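# Close both analyser doors with two five-finger hands

## Task

Close the analyser's two doors fully; at the end neither hand may hold anything and neither may be in contact with a door.

## Robot and tools

Robot: two arms, left_arm and right_arm, each ending in a five-finger hand. right_arm has a right hand; left_arm has its mirror-image left hand. Base poses in the scene frame: left_arm at (-0.001, +0.357, +0.047) m, quat_wxyz (+1.000, 0, 0, +0.025); right_arm at (+0.050, -0.338, +0.030) m, quat_wxyz (+1.000, 0, 0, 0). A post is fixed to the floor behind the arms. Loose objects may occasionally get nudged. Anything that falls or is left off the table fails the task.

Frame: the scene frame has its origin at table-top height, midway between the nominal bases; +z is up, +x points out over the table, and left_arm is on the +y side (image sides do not follow the arm names). All printed positions, orientations and targets use this frame; offsets use its axes, and rotations turn about the Hand target's position. Readings can be a few cm off, more at long reach.

Hand point: a point 0.05 m in front of the palm, 0.15 m from the wrist face along the fingers. Its +z runs along straight fingers, +y out of the palm, +x across the palm away from the thumb (for the left hand, +x points toward the thumb). Straight fingers reach 0.06-0.07 m past it along +z, with centre lines 0.06 m behind it along -y. A wrist bracket on the little-finger side reaches 0.10 m across the palm and can collide.

The 28-number row (all values in [-1, 1]), one shared list for both arms: left dx, dy, dz, rx, ry, rz; left little, ring, middle, index, thumb_bend, thumb_turn; left force_limit, speed; then the same 14 for the right arm. Pose numbers are an offset from the arm's Hand target as it was when the action or move began (not from the previous row); 1.0 = 0.6 m or 180 degrees; rx, ry, rz form one rotation vector. Sending six zeros asks nothing new of an arm. Finger numbers are absolute targets: -1 open/straight, +1 closed; thumb_turn -1 beside the palm, +1 in front of it. force_limit maps -1..+1 to about 0..10 N at the fingertip (0..15 N for the two thumb motors). speed rises linearly to full at +0.48; use -0.94 or lower for a gentle grip. No hand number means 'no change': to keep a hand unchanged, repeat its last executed eight numbers (or, before any, its hand_measured plus hand_force_limit and hand_speed).

Tools:
- execute_actions(actions, cameras): actions is a list of actions; each action is a table of up to 15 rows of 28 numbers, one row per 1/30 s step; a short table holds its last row to step 15. Images are returned only for an empty list or when cameras is given.
- move(target, speed, blend, blocking, cameras): target is one 28-number row or up to 15 rows; every row is an offset from the same starting Hand targets. speed in m/s, 0.002-4.3, default 0.25 (turns up to twice that in rad/s), one value or one per target. blend in m rounds corners between listed targets; 0 stops at each. All paths end together and cap at 10 s. Paths do not avoid obstacles or the other arm. blocking=false returns after ~0.5 s while the move runs.
- wait(seconds 0-3600): lets time pass; a running move continues.
- stop(): brakes a running move.
- zoom_image(camera, region [x0, y0, x1, y1], at most 504x504): enlarges part of the latest image of cam_high, cam_low, cam_left_wrist or cam_right_wrist (each 672x504).
- show_instructions(): shows the reference images.
- finished_scene(scene=1): ends the scene permanently.

Results: end_effector_position (m) and end_effector_quat_wxyz per arm; Hand target (the last commanded pose after clipping; the next offsets count from it); joint positions, velocities and torques; hand_measured, hand_stopped_by (moving, target, force, stalled, fault) and hand_load_n (positive = finger pushed open), each in the motor order above. A move adds a 'move:' line such as done, off_target, moving, held or fault, plus limits (paced = pose clipped, held = steps withheld). Possible MOTOR HOT or OVER-TEMPERATURE FAULT lines warn of overheating; at 100 °C the arm drops for 30-60 s.

Behaviour: orientation commands are clipped to 40 degrees from the measured one per step. Hands may rest 1-3 cm (sometimes 5 cm) off target, usually low, without any contact. To stop pressing on something, command the target back beyond the current hand point. Faster moves and targets deeper past contact hit harder.

Avoid: slamming or ramming doors that cannot move further, hitting fixed or heavy things, drops, fast hits between the two arms (can end the scene), excess finger force, and long stretched or pushing holds that heat motors. Finish with hands open and clear of both doors.

Each tool is called as name(argument=value, ...), one argument or row to a line, values as JSON.

Reference images:

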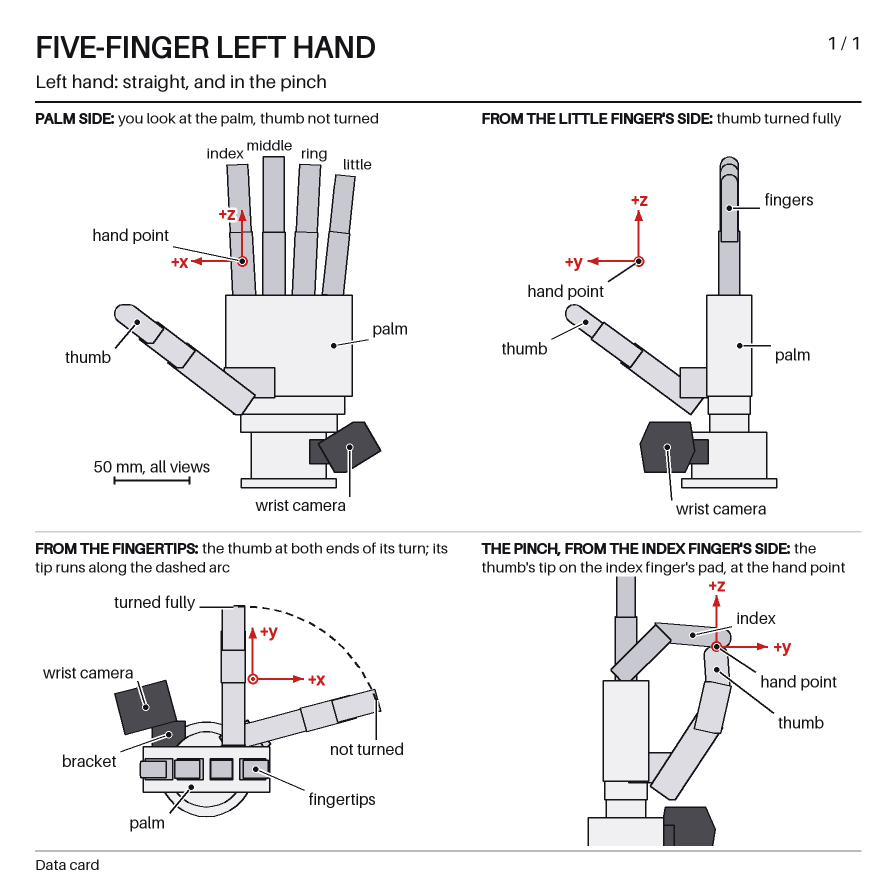

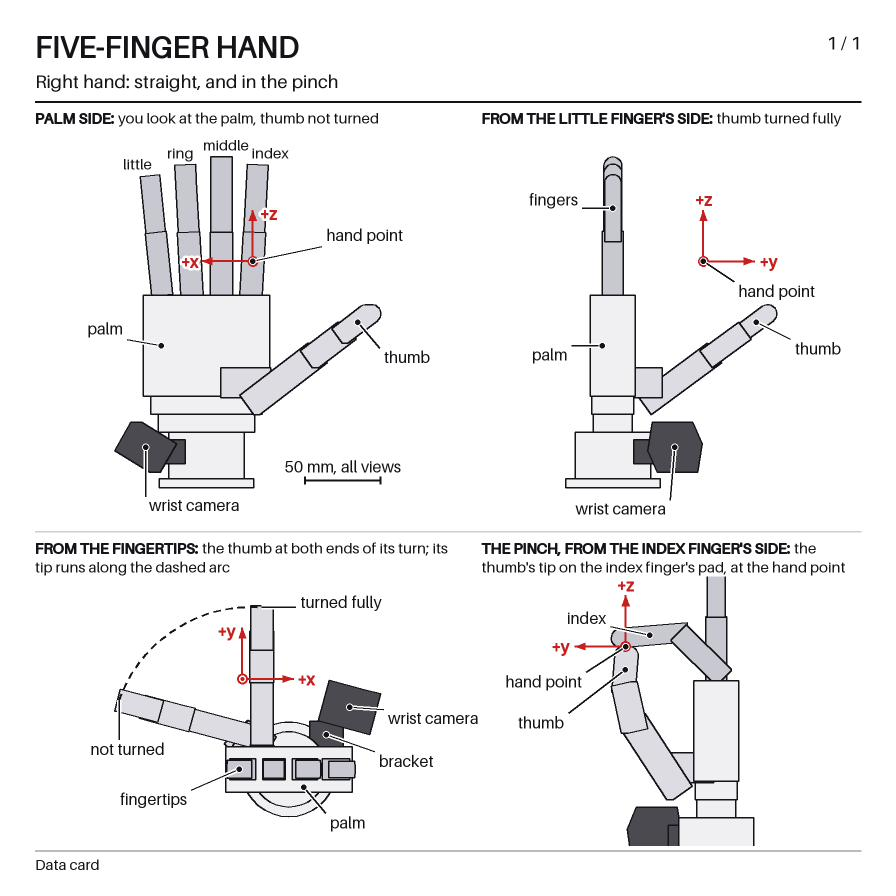

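## Session

execute_actions(
  actions=[],
)

Scene clock: 0.00 s.
left_arm: end_effector_position=(+0.2024, +0.3521, +0.3684) hand_measured=(-1.000, -1.000, -1.000, -1.000, -1.000, -1.000) hand_load_n=(+0.0, +0.0, +0.0, +0.0, +0.0, +0.0) hand_stopped_by=(target, target, target, target, target, target) hand_force_limit=0.00 hand_speed=-0.80 end_effector_quat_wxyz=(+0.513, +0.163, +0.841, +0.061) | right_arm: end_effector_position=(+0.3251, +0.0551, +0.3362) hand_measured=(-1.000, -1.000, -1.000, -1.000, -1.000, -1.000) hand_load_n=(+0.0, +0.0, +0.0, +0.0, +0.0, +0.0) hand_stopped_by=(target, target, target, target, target, target) hand_force_limit=0.00 hand_speed=-0.80 end_effector_quat_wxyz=(+0.691, -0.666, -0.280, -0.006)
Joint positions: left_arm=[-1.107 0.27 0.749 -1.24 -0.829 1.268] | right_arm=[0.555 1.276 0.981 0.036 -1.398 -0.663]
Joint velocities: within noise
Joint torques (N m): no reading
Heat: left arm: hottest wrist roll 25 °C; right arm: hottest elbow 25 °C.
Hand target: left_arm +0.2032, +0.3510, +0.3808; +0.522, +0.157, +0.837, +0.053 | right_arm +0.3308, +0.0567, +0.3488; +0.693, -0.659, -0.290, -0.019

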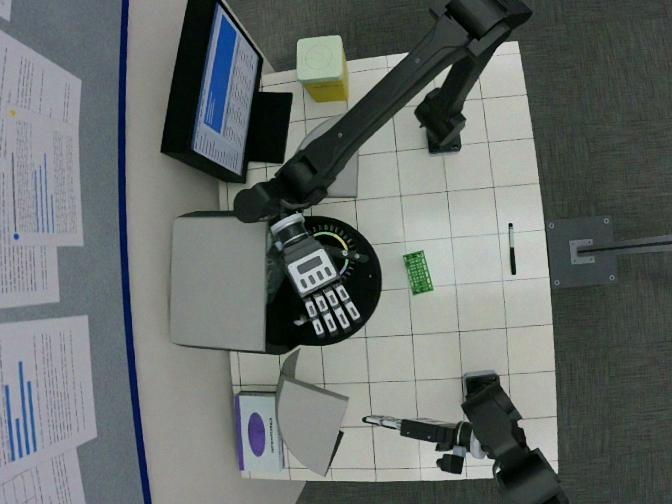

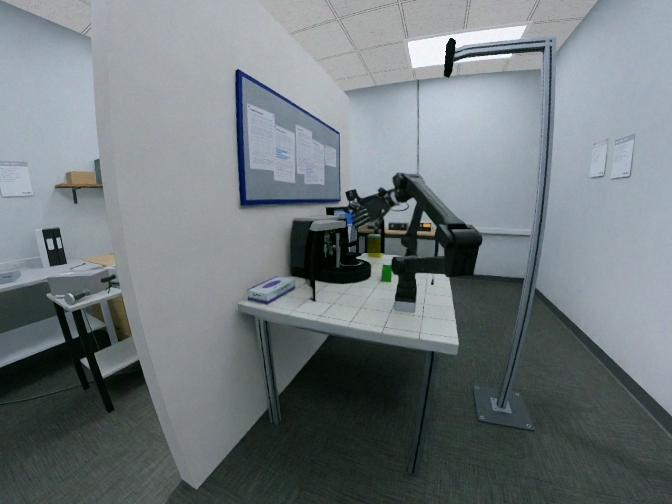

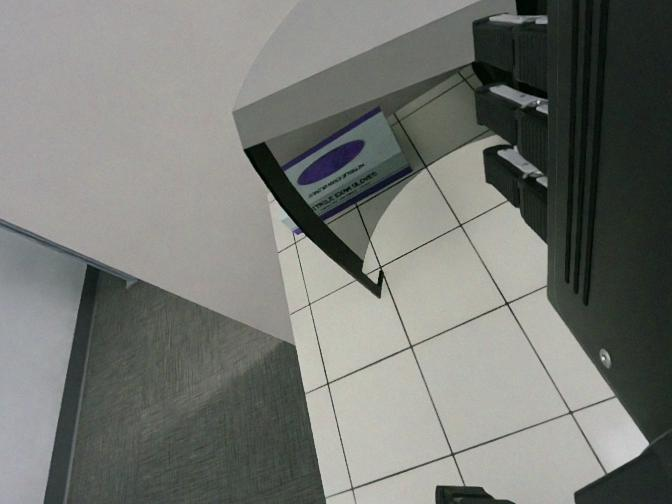

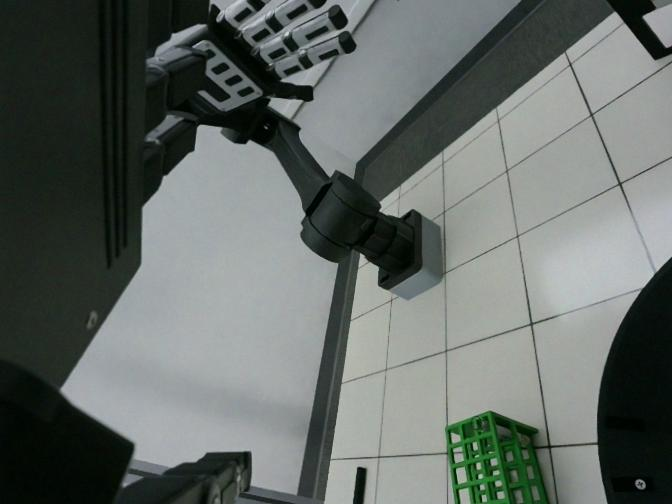

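zoom_image(
  camera="cam_high",
  region=[160, 90, 410, 340],
)

zoom_image(
  camera="cam_high",
  region=[220, 280, 420, 480],
)

zoom_image(
  camera="cam_low",
  region=[230, 170, 480, 357],
)

Scaled by 2.016 from the camera's image (finer frame: 960x720).

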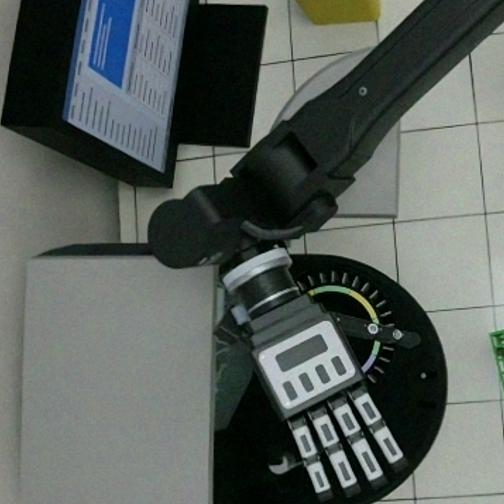

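Scaled by 2.520 from the camera's image (finer frame: 960x720).

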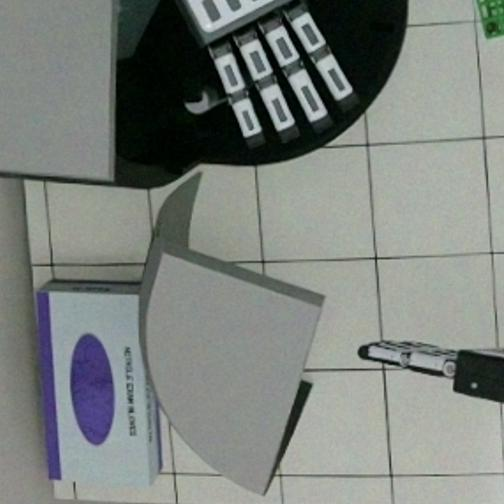

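Scaled by 2.016 from the camera's image (finer frame: 960x720).

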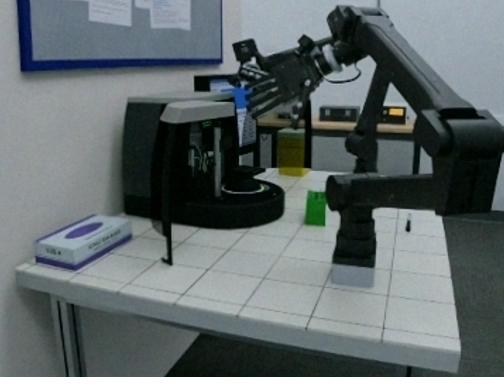

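zoom_image(
  camera="cam_left_wrist",
  region=[200, 0, 560, 330],
)

zoom_image(
  camera="cam_low",
  region=[280, 200, 400, 310],
)

Scaled by 1.400 from the camera's image (finer frame: 960x720).

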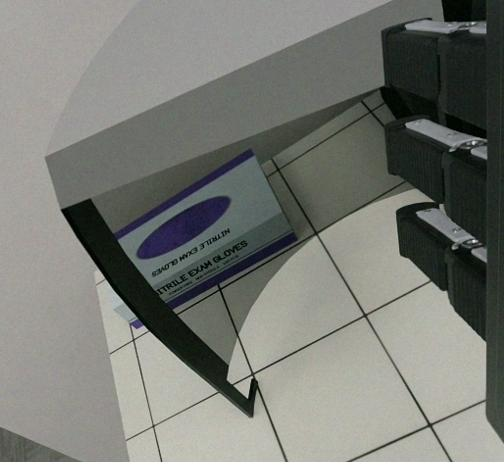

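Scaled by 4.200 from the camera's image (finer frame: 960x720).

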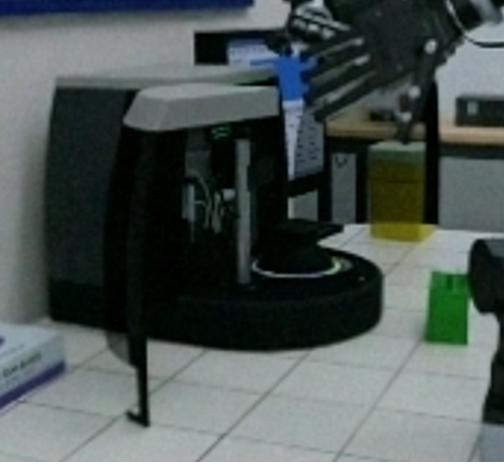

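move(
  target=[
    [0,0,0,0,0,0,-1,-1,-1,-1,-1,-1,0,-0.8,-0.033,0,0.167,0,0,0,-1,-1,-1,-1,-1,-1,0,-0.8],
    [0,0,0,0,0,0,-1,-1,-1,-1,-1,-1,0,-0.8,-0.085,-0.511,0.219,0,0,-0.62,-1,-1,-1,-1,-1,-1,0,-0.8],
  ],
  blend=0.03,
  speed=0.2,
  cameras=["all"],
)

Scene clock: 18.90 s.
left_arm: end_effector_position=(+0.2024, +0.3521, +0.3684) hand_measured=(-1.000, -1.000, -1.000, -1.000, -1.000, -1.000) hand_load_n=(+0.0, +0.0, +0.0, +0.0, +0.0, +0.0) hand_stopped_by=(target, target, target, target, target, target) hand_force_limit=0.00 hand_speed=-0.80 end_effector_quat_wxyz=(+0.513, +0.163, +0.841, +0.061) | right_arm: end_effector_position=(+0.2814, -0.2497, +0.4674) hand_measured=(-1.000, -1.000, -1.000, -1.000, -1.000, -1.000) hand_load_n=(+0.0, +0.0, +0.0, +0.0, +0.0, +0.0) hand_stopped_by=(target, target, target, target, target, target) hand_force_limit=0.00 hand_speed=-0.80 end_effector_quat_wxyz=(-0.366, +0.615, -0.379, +0.587)
Joint positions: left_arm=[-1.107 0.27 0.749 -1.24 -0.829 1.268] | right_arm=[1.137 0.364 0.892 -0.632 1.13 -0.367]
Joint torques (N m): left_arm=[2.73 3.31 10.65 1.36 -0.53 0.11] | right_arm=[0.85 3.49 13.34 1.13 0.05 0.25]
Heat: left arm: hottest wrist roll 25 °C; right arm: hottest elbow 27 °C.
Hand target: left_arm +0.2032, +0.3510, +0.3808; +0.522, +0.157, +0.837, +0.053 | right_arm +0.2798, -0.2499, +0.4802; -0.374, +0.611, -0.382, +0.584
Off the commanded pose: left_arm 0.012 m, 2 deg | right_arm 0.013 m, 1 deg.
move: off_target (right_arm)

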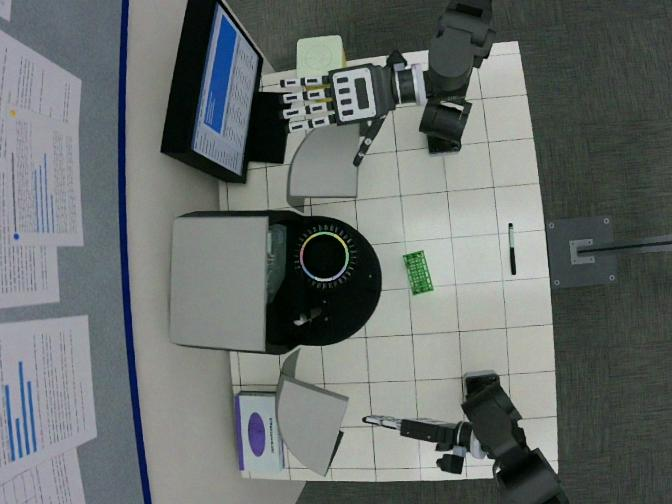

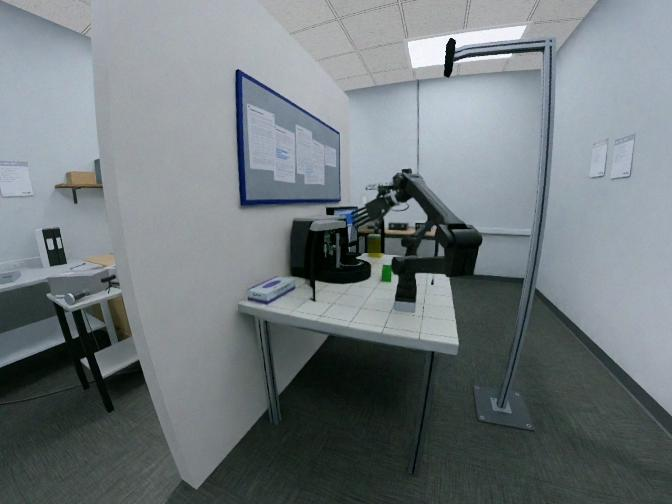

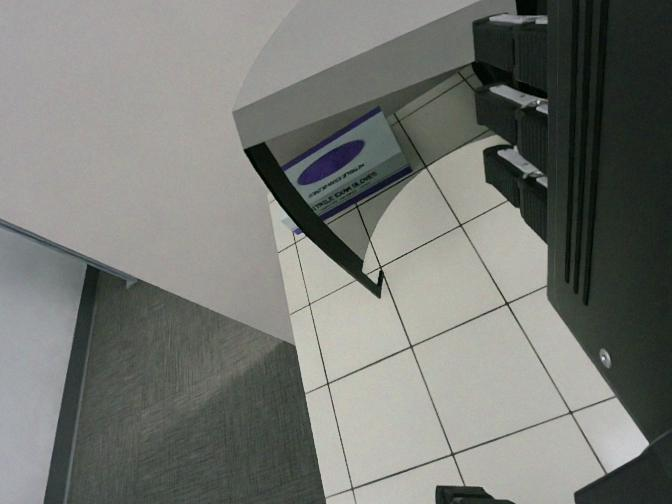

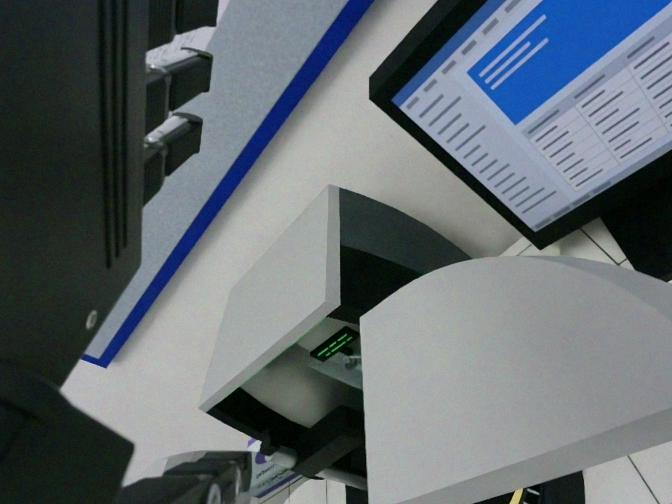

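zoom_image(
  camera="cam_high",
  region=[160, 90, 410, 340],
)

zoom_image(
  camera="cam_low",
  region=[280, 200, 400, 310],
)

zoom_image(
  camera="cam_right_wrist",
  region=[180, 170, 672, 504],
)

Scaled by 2.016 from the camera's image (finer frame: 960x720).

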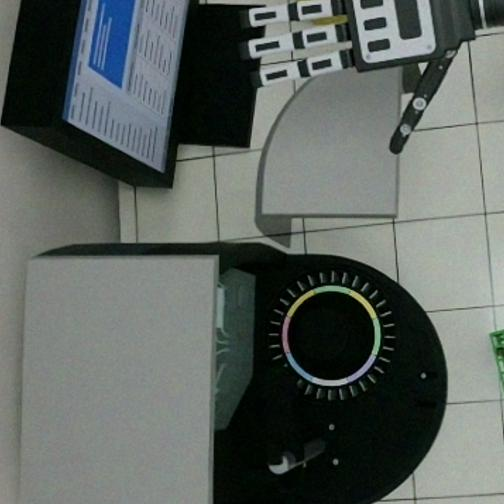

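Scaled by 4.200 from the camera's image (finer frame: 960x720).

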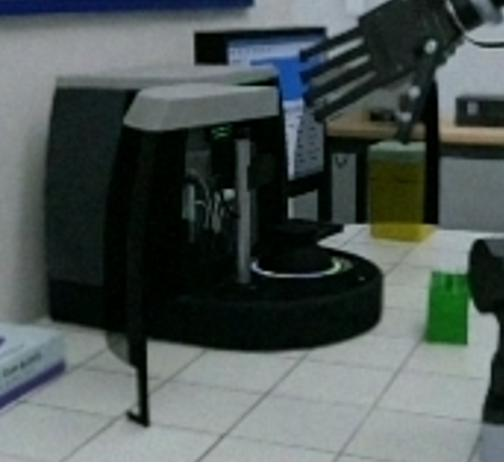

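Scaled by 1.024 from the camera's image (finer frame: 960x720).

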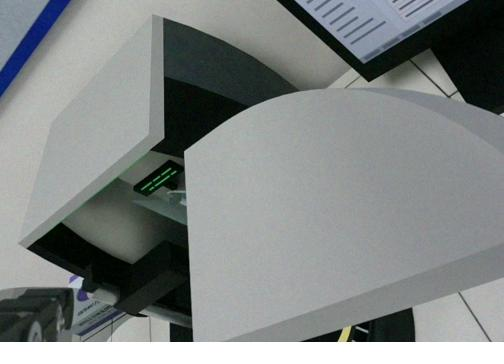

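zoom_image(
  camera="cam_high",
  region=[230, 190, 400, 360],
)

Scaled by 2.965 from the camera's image (finer frame: 960x720).

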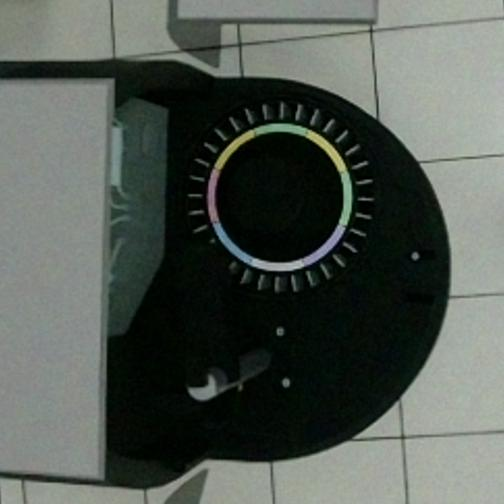

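move(
  target=[0.267,0.363,0.04,-0.005,0.351,0.056,1,1,1,1,-1,-1,0,0,0,0,0,0,0,0,-1,-1,-1,-1,-1,-1,0,-0.8],
  speed=0.15,
  cameras=["all"],
)

Scene clock: 40.77 s.
left_arm: end_effector_position=(+0.3557, +0.5604, +0.3850) hand_measured=(+1.000, +1.000, +1.000, +1.000, -1.000, -1.000) hand_load_n=(+0.0, +0.0, +0.0, +0.0, +0.0, +0.0) hand_stopped_by=(target, target, target, target, target, target) hand_force_limit=0.00 hand_speed=0.00 end_effector_quat_wxyz=(+0.054, +0.083, +0.995, +0.034) | right_arm: end_effector_position=(+0.2814, -0.2497, +0.4674) hand_measured=(-1.000, -1.000, -1.000, -1.000, -1.000, -1.000) hand_load_n=(+0.0, +0.0, +0.0, -0.5, +0.0, +0.0) hand_stopped_by=(target, target, target, target, target, target) hand_force_limit=0.00 hand_speed=-0.80 end_effector_quat_wxyz=(-0.366, +0.615, -0.379, +0.587)
Joint positions: left_arm=[0.297 1.329 1.562 -1.678 -0.017 2.084] | right_arm=[1.137 0.364 0.892 -0.632 1.13 -0.367]
Joint torques (N m): left_arm=[3.37 -7.41 12.62 0.27 -0.34 0.21] | right_arm=[1.03 3.43 13.3 0.92 0.07 0.27]
Heat: left arm: hottest elbow 26 °C; right arm: hottest elbow 29 °C.
Hand target: left_arm +0.3634, +0.5688, +0.4048; +0.002, +0.087, +0.996, +0.000 | right_arm +0.2798, -0.2499, +0.4802; -0.374, +0.611, -0.382, +0.584
Off the commanded pose: left_arm 0.023 m, 7 deg | right_arm 0.013 m, 1 deg.
joint sent to its limit (left arm) — joint 4 (wrist pitch), lower limit. The joint targets are off in position and orientation.
move: off_target (left_arm)

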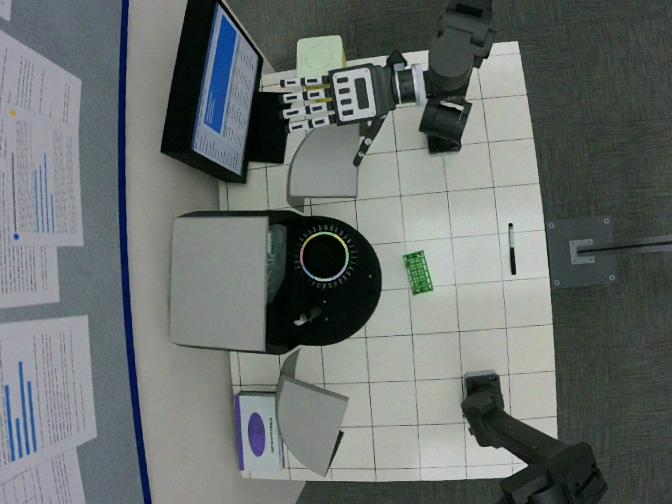

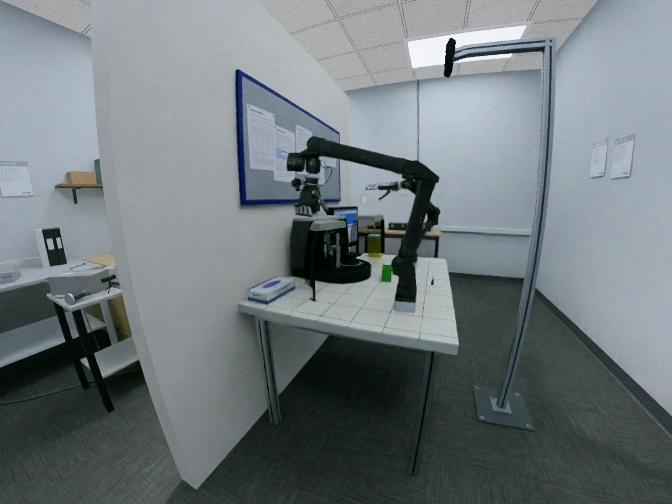

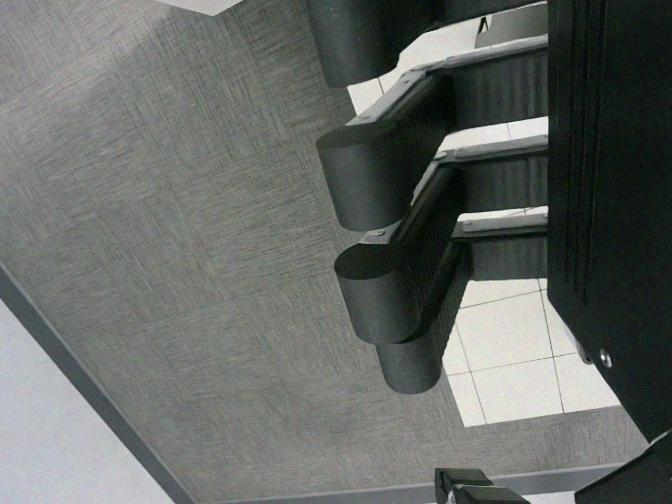

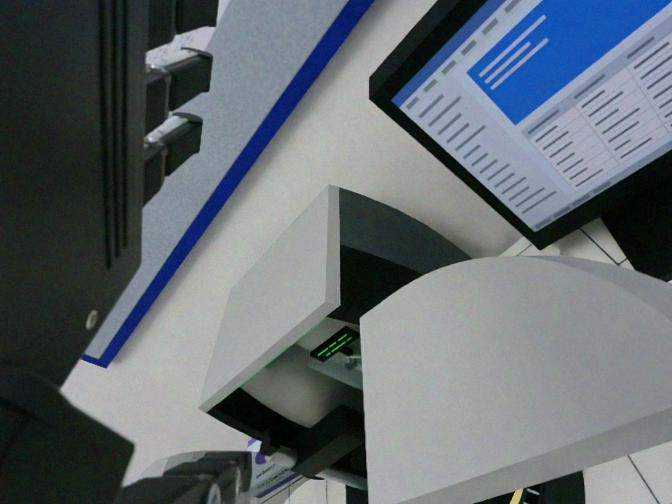

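zoom_image(
  camera="cam_low",
  region=[240, 120, 400, 320],
)

Scaled by 2.520 from the camera's image (finer frame: 960x720).

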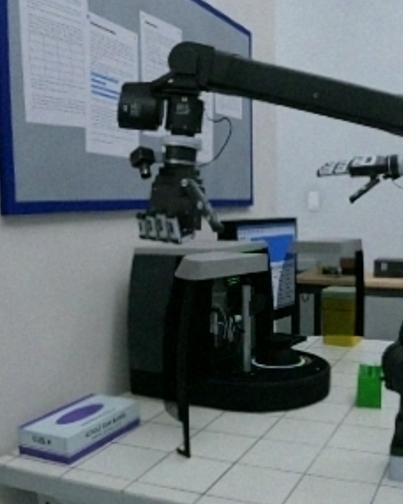

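zoom_image(
  camera="cam_low",
  region=[240, 240, 470, 360],
)

zoom_image(
  camera="cam_high",
  region=[336, 30, 576, 270],
)

zoom_image(
  camera="cam_high",
  region=[336, 264, 576, 504],
)

zoom_image(
  camera="cam_high",
  region=[200, 330, 380, 504],
)

Scaled by 2.191 from the camera's image (finer frame: 960x720).

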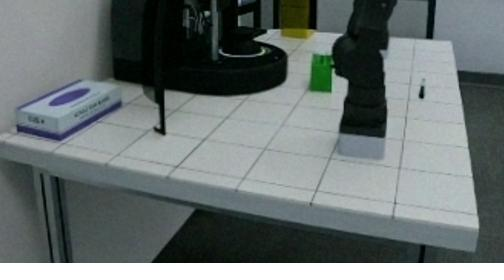

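Scaled by 2.100 from the camera's image (finer frame: 960x720).

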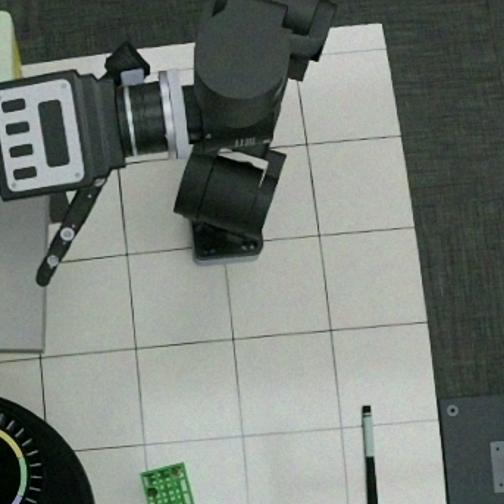

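Scaled by 2.100 from the camera's image (finer frame: 960x720).

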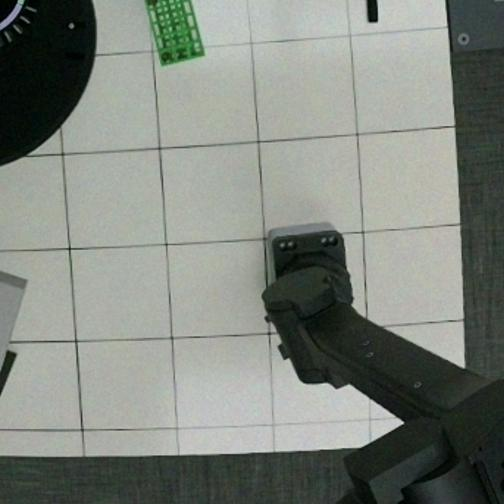

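Scaled by 2.800 from the camera's image (finer frame: 960x720).

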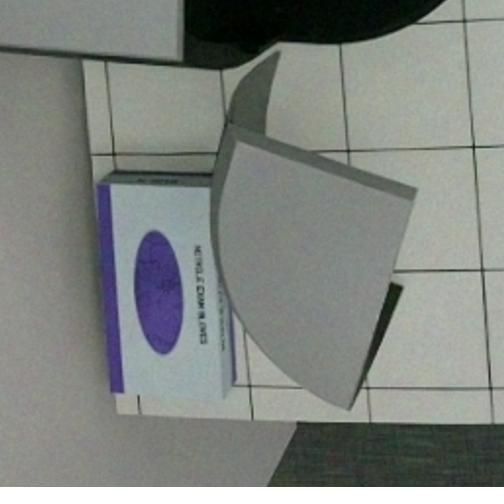

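move(
  target=[
    [0.2077,-0.148,0.025,0,0,0.872,1,1,1,1,-1,-1,0,0,0,0,0,0,0,0,-1,-1,-1,-1,-1,-1,0,-0.8],
    [0.2077,-0.148,0.025,0,0,0.872,-1,-1,-1,-1,-1,-1,0,0,0,0,0,0,0,0,-1,-1,-1,-1,-1,-1,0,-0.8],
  ],
  speed=0.28,
  cameras=["all"],
)

Scene clock: 70.33 s.
left_arm: end_effector_position=(+0.4883, +0.4760, +0.4135) hand_measured=(-1.000, -1.000, -1.000, -1.000, -1.000, -1.000) hand_load_n=(+0.0, +0.0, +0.0, +0.0, +0.0, +0.0) hand_stopped_by=(target, target, target, target, target, target) hand_force_limit=0.00 hand_speed=0.00 end_effector_quat_wxyz=(-0.063, +0.950, -0.290, +0.099) | right_arm: end_effector_position=(+0.2814, -0.2497, +0.4674) hand_measured=(-1.000, -1.000, -1.000, -1.000, -1.000, -1.000) hand_load_n=(+0.0, +0.0, +0.0, +0.0, +0.0, +0.0) hand_stopped_by=(target, target, target, target, target, target) hand_force_limit=0.00 hand_speed=-0.80 end_effector_quat_wxyz=(-0.366, +0.615, -0.379, +0.587)
Joint positions: left_arm=[0.318 1.62 1.962 -1.678 0.022 -0.613] | right_arm=[1.137 0.364 0.892 -0.632 1.13 -0.367]
Joint torques (N m): left_arm=[3.19 -12.34 8.96 0.18 0.17 -0.07] | right_arm=[0.97 3.6 13.31 0.91 0.1 0.29]
Heat: left arm: hottest elbow 30 °C; right arm: hottest elbow 31 °C.
Hand target: left_arm +0.4881, +0.4800, +0.4198; -0.001, +0.959, -0.284, -0.002 | right_arm +0.2798, -0.2499, +0.4802; -0.374, +0.611, -0.382, +0.584
Off the commanded pose: left_arm 0.008 m, 14 deg | right_arm 0.013 m, 1 deg.
joint sent to its limit (left arm) — joint 4 (wrist pitch), lower limit. The joint targets are off in position and orientation.
move: off_target (left_arm); target 2's new numbers were sent with left_arm's hand 0.008 m and 14 deg from that target

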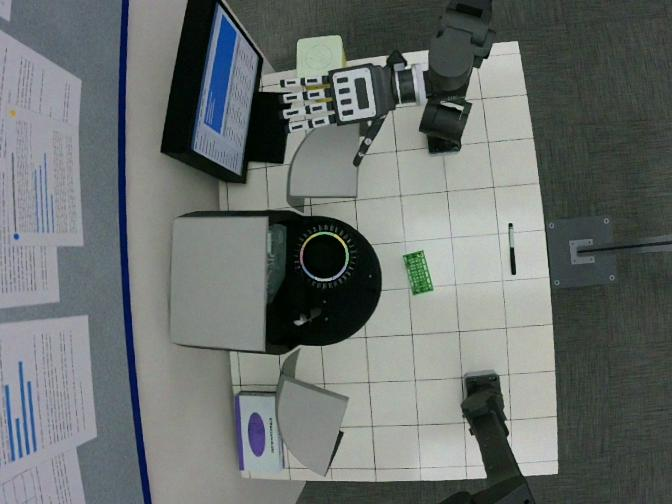

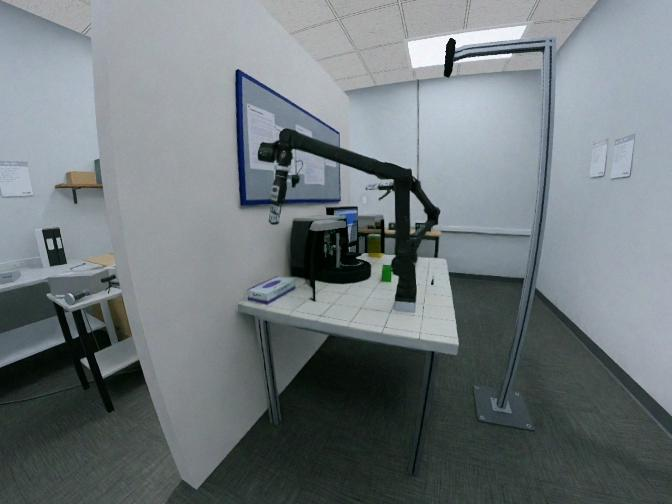

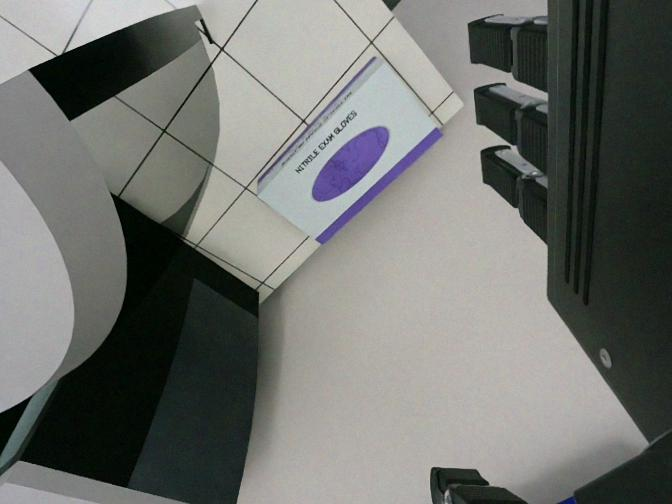

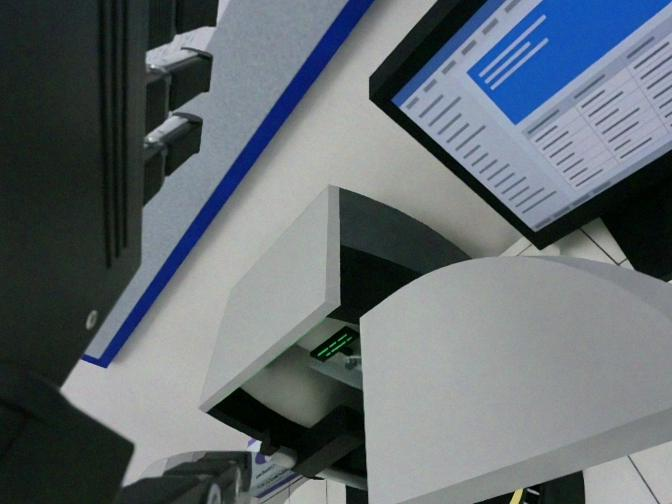

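zoom_image(
  camera="cam_low",
  region=[240, 120, 400, 320],
)

zoom_image(
  camera="cam_left_wrist",
  region=[0, 0, 504, 504],
)

Scaled by 2.520 from the camera's image (finer frame: 960x720).

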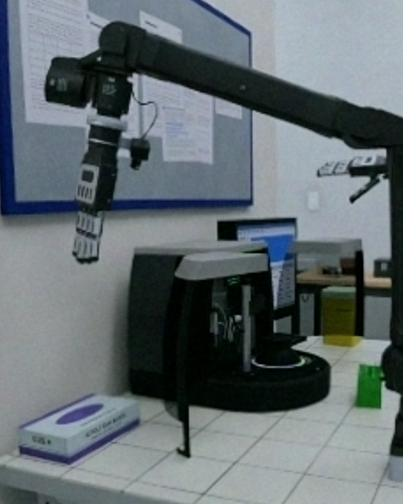

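Scaled by 1.000.

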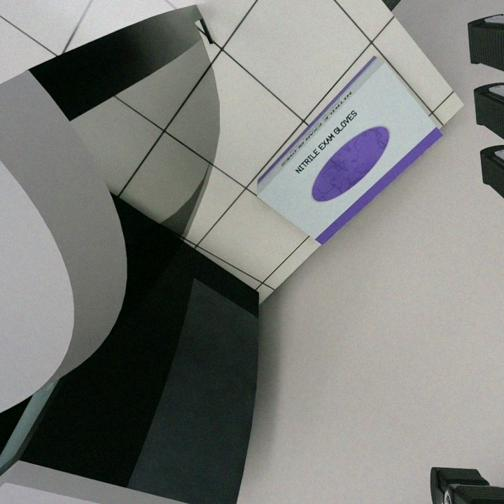

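move(
  target=[0,0,-0.225,0,0,0,-1,-1,-1,-1,-1,-1,0,0,0,0,0,0,0,0,-1,-1,-1,-1,-1,-1,0,-0.8],
  speed=0.15,
  cameras=["cam_high","cam_low","cam_left_wrist"],
)

zoom_image(
  camera="cam_low",
  region=[240, 120, 400, 320],
)

Scene clock: 75.53 s.
left_arm: end_effector_position=(+0.4816, +0.4782, +0.2845) hand_measured=(-1.000, -1.000, -1.000, -1.000, -1.000, -1.000) hand_load_n=(+0.0, +0.0, +0.0, +0.0, +0.0, +0.0) hand_stopped_by=(target, target, target, target, target, target) hand_force_limit=0.00 hand_speed=0.00 end_effector_quat_wxyz=(+0.006, +0.957, -0.290, -0.008) | right_arm: end_effector_position=(+0.2814, -0.2497, +0.4674) hand_measured=(-1.000, -1.000, -1.000, -1.000, -1.000, -1.000) hand_load_n=(+0.0, +0.0, +0.0, +0.0, +0.0, +0.0) hand_stopped_by=(target, target, target, target, target, target) hand_force_limit=0.00 hand_speed=-0.80 end_effector_quat_wxyz=(-0.366, +0.615, -0.379, +0.587)
Joint positions: left_arm=[0.318 1.731 1.761 -1.621 -0.001 -0.614] | right_arm=[1.137 0.364 0.892 -0.632 1.13 -0.367]
Joint torques (N m): left_arm=[1.67 -13.1 9.13 0.51 -0.07 -0.06] | right_arm=[0.62 3.55 13.5 0.9 0.08 0.26]
Heat: left arm: hottest elbow 30 °C; right arm: hottest elbow 31 °C.
Hand target: left_arm +0.4881, +0.4800, +0.2848; -0.001, +0.959, -0.284, -0.002 | right_arm +0.2798, -0.2499, +0.4802; -0.374, +0.611, -0.382, +0.584
Off the commanded pose: left_arm 0.007 m, 1 deg | right_arm 0.013 m, 1 deg.
move: done

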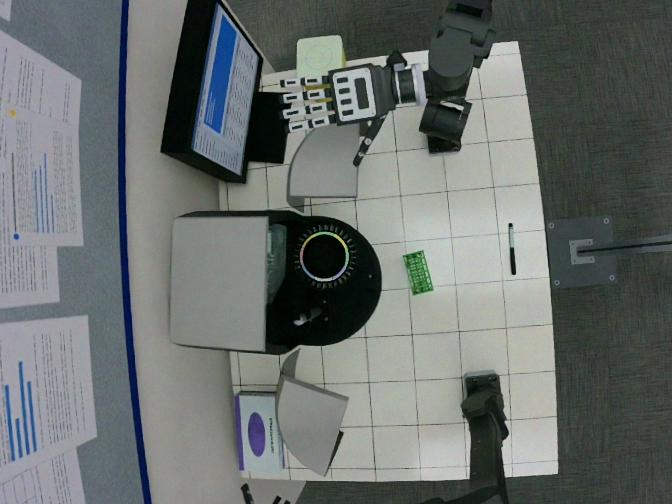

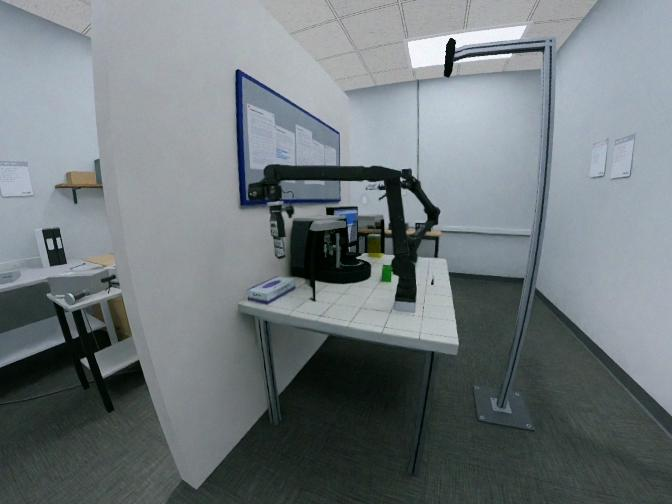

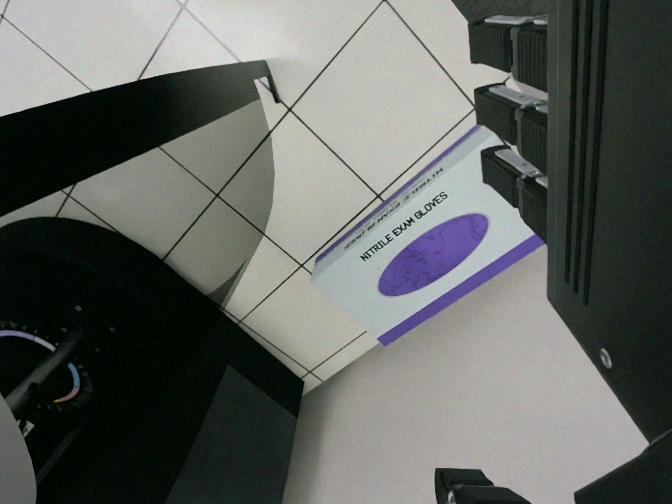

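Scaled by 2.520 from the camera's image (finer frame: 960x720).

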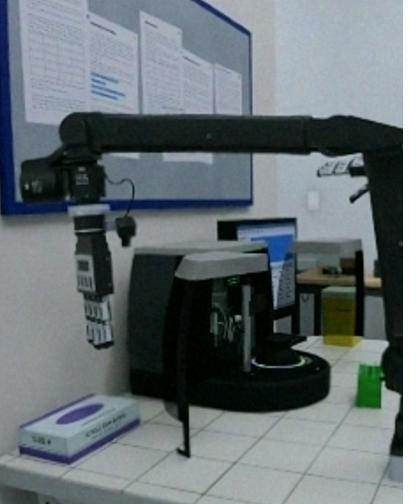

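zoom_image(
  camera="cam_high",
  region=[200, 380, 380, 504],
)

Scaled by 2.800 from the camera's image (finer frame: 960x720).

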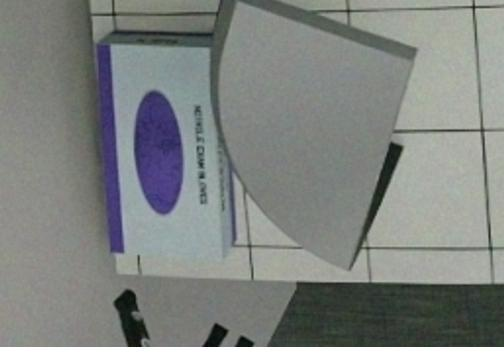

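move(
  target=[-0.1,-0.15,0,0,0,0,-1,-1,-1,-1,-1,-1,0,0,0,0,0,0,0,0,-1,-1,-1,-1,-1,-1,0,-0.8],
  speed=0.1,
  cameras=["cam_high","cam_low","cam_left_wrist"],
)

Scene clock: 80.03 s.
left_arm: end_effector_position=(+0.4244, +0.3893, +0.2785) hand_measured=(-1.000, -1.000, -1.000, -1.000, -1.000, -1.000) hand_load_n=(+0.0, +0.0, +0.0, +0.0, +0.0, +0.0) hand_stopped_by=(target, target, target, target, target, target) hand_force_limit=0.00 hand_speed=0.00 end_effector_quat_wxyz=(+0.008, +0.956, -0.294, -0.015) | right_arm: end_effector_position=(+0.2814, -0.2497, +0.4674) hand_measured=(-1.000, -1.000, -1.000, -1.000, -1.000, -1.000) hand_load_n=(+0.0, +0.0, +0.0, +0.0, +0.0, +0.0) hand_stopped_by=(target, target, target, target, target, target) hand_force_limit=0.00 hand_speed=-0.80 end_effector_quat_wxyz=(-0.366, +0.615, -0.379, +0.587)
Joint positions: left_arm=[0.177 1.527 1.493 -1.572 -0.001 -0.748] | right_arm=[1.137 0.364 0.892 -0.632 1.13 -0.367]
Joint torques (N m): left_arm=[2.2 -11.22 8.61 0.29 -0.14 -0.14] | right_arm=[1.08 3.55 13.23 1.13 0.11 0.26]
Heat: left arm: hottest elbow 29 °C; right arm: hottest elbow 31 °C.
Hand target: left_arm +0.4281, +0.3900, +0.2848; -0.001, +0.959, -0.284, -0.002 | right_arm +0.2798, -0.2499, +0.4802; -0.374, +0.611, -0.382, +0.584
Off the commanded pose: left_arm 0.007 m, 2 deg | right_arm 0.013 m, 1 deg.
move: done

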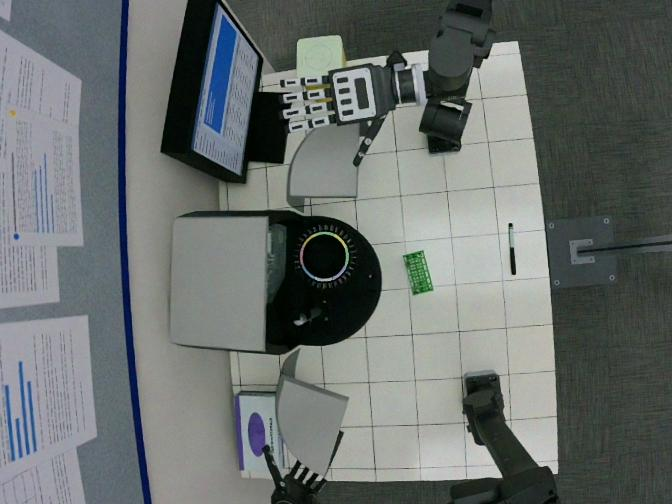

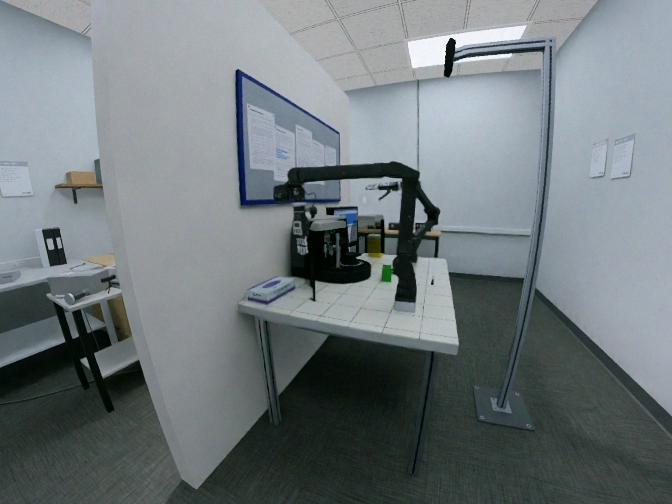

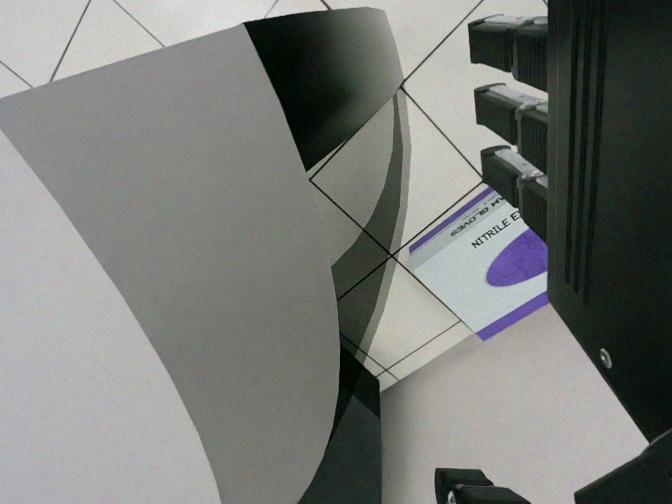

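zoom_image(
  camera="cam_high",
  region=[200, 380, 380, 504],
)

zoom_image(
  camera="cam_low",
  region=[240, 160, 380, 320],
)

Scaled by 2.800 from the camera's image (finer frame: 960x720).

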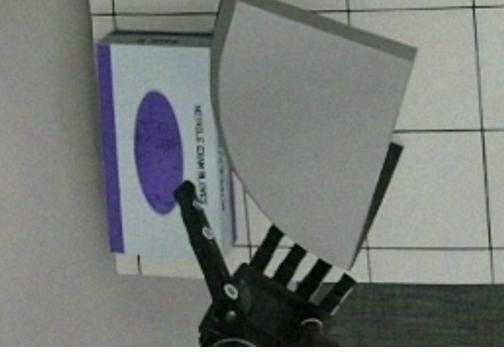

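Scaled by 3.150 from the camera's image (finer frame: 960x720).

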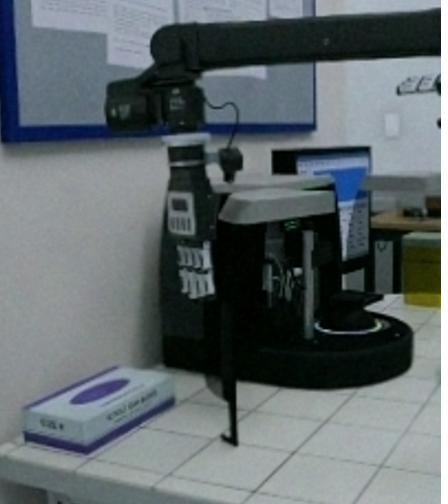

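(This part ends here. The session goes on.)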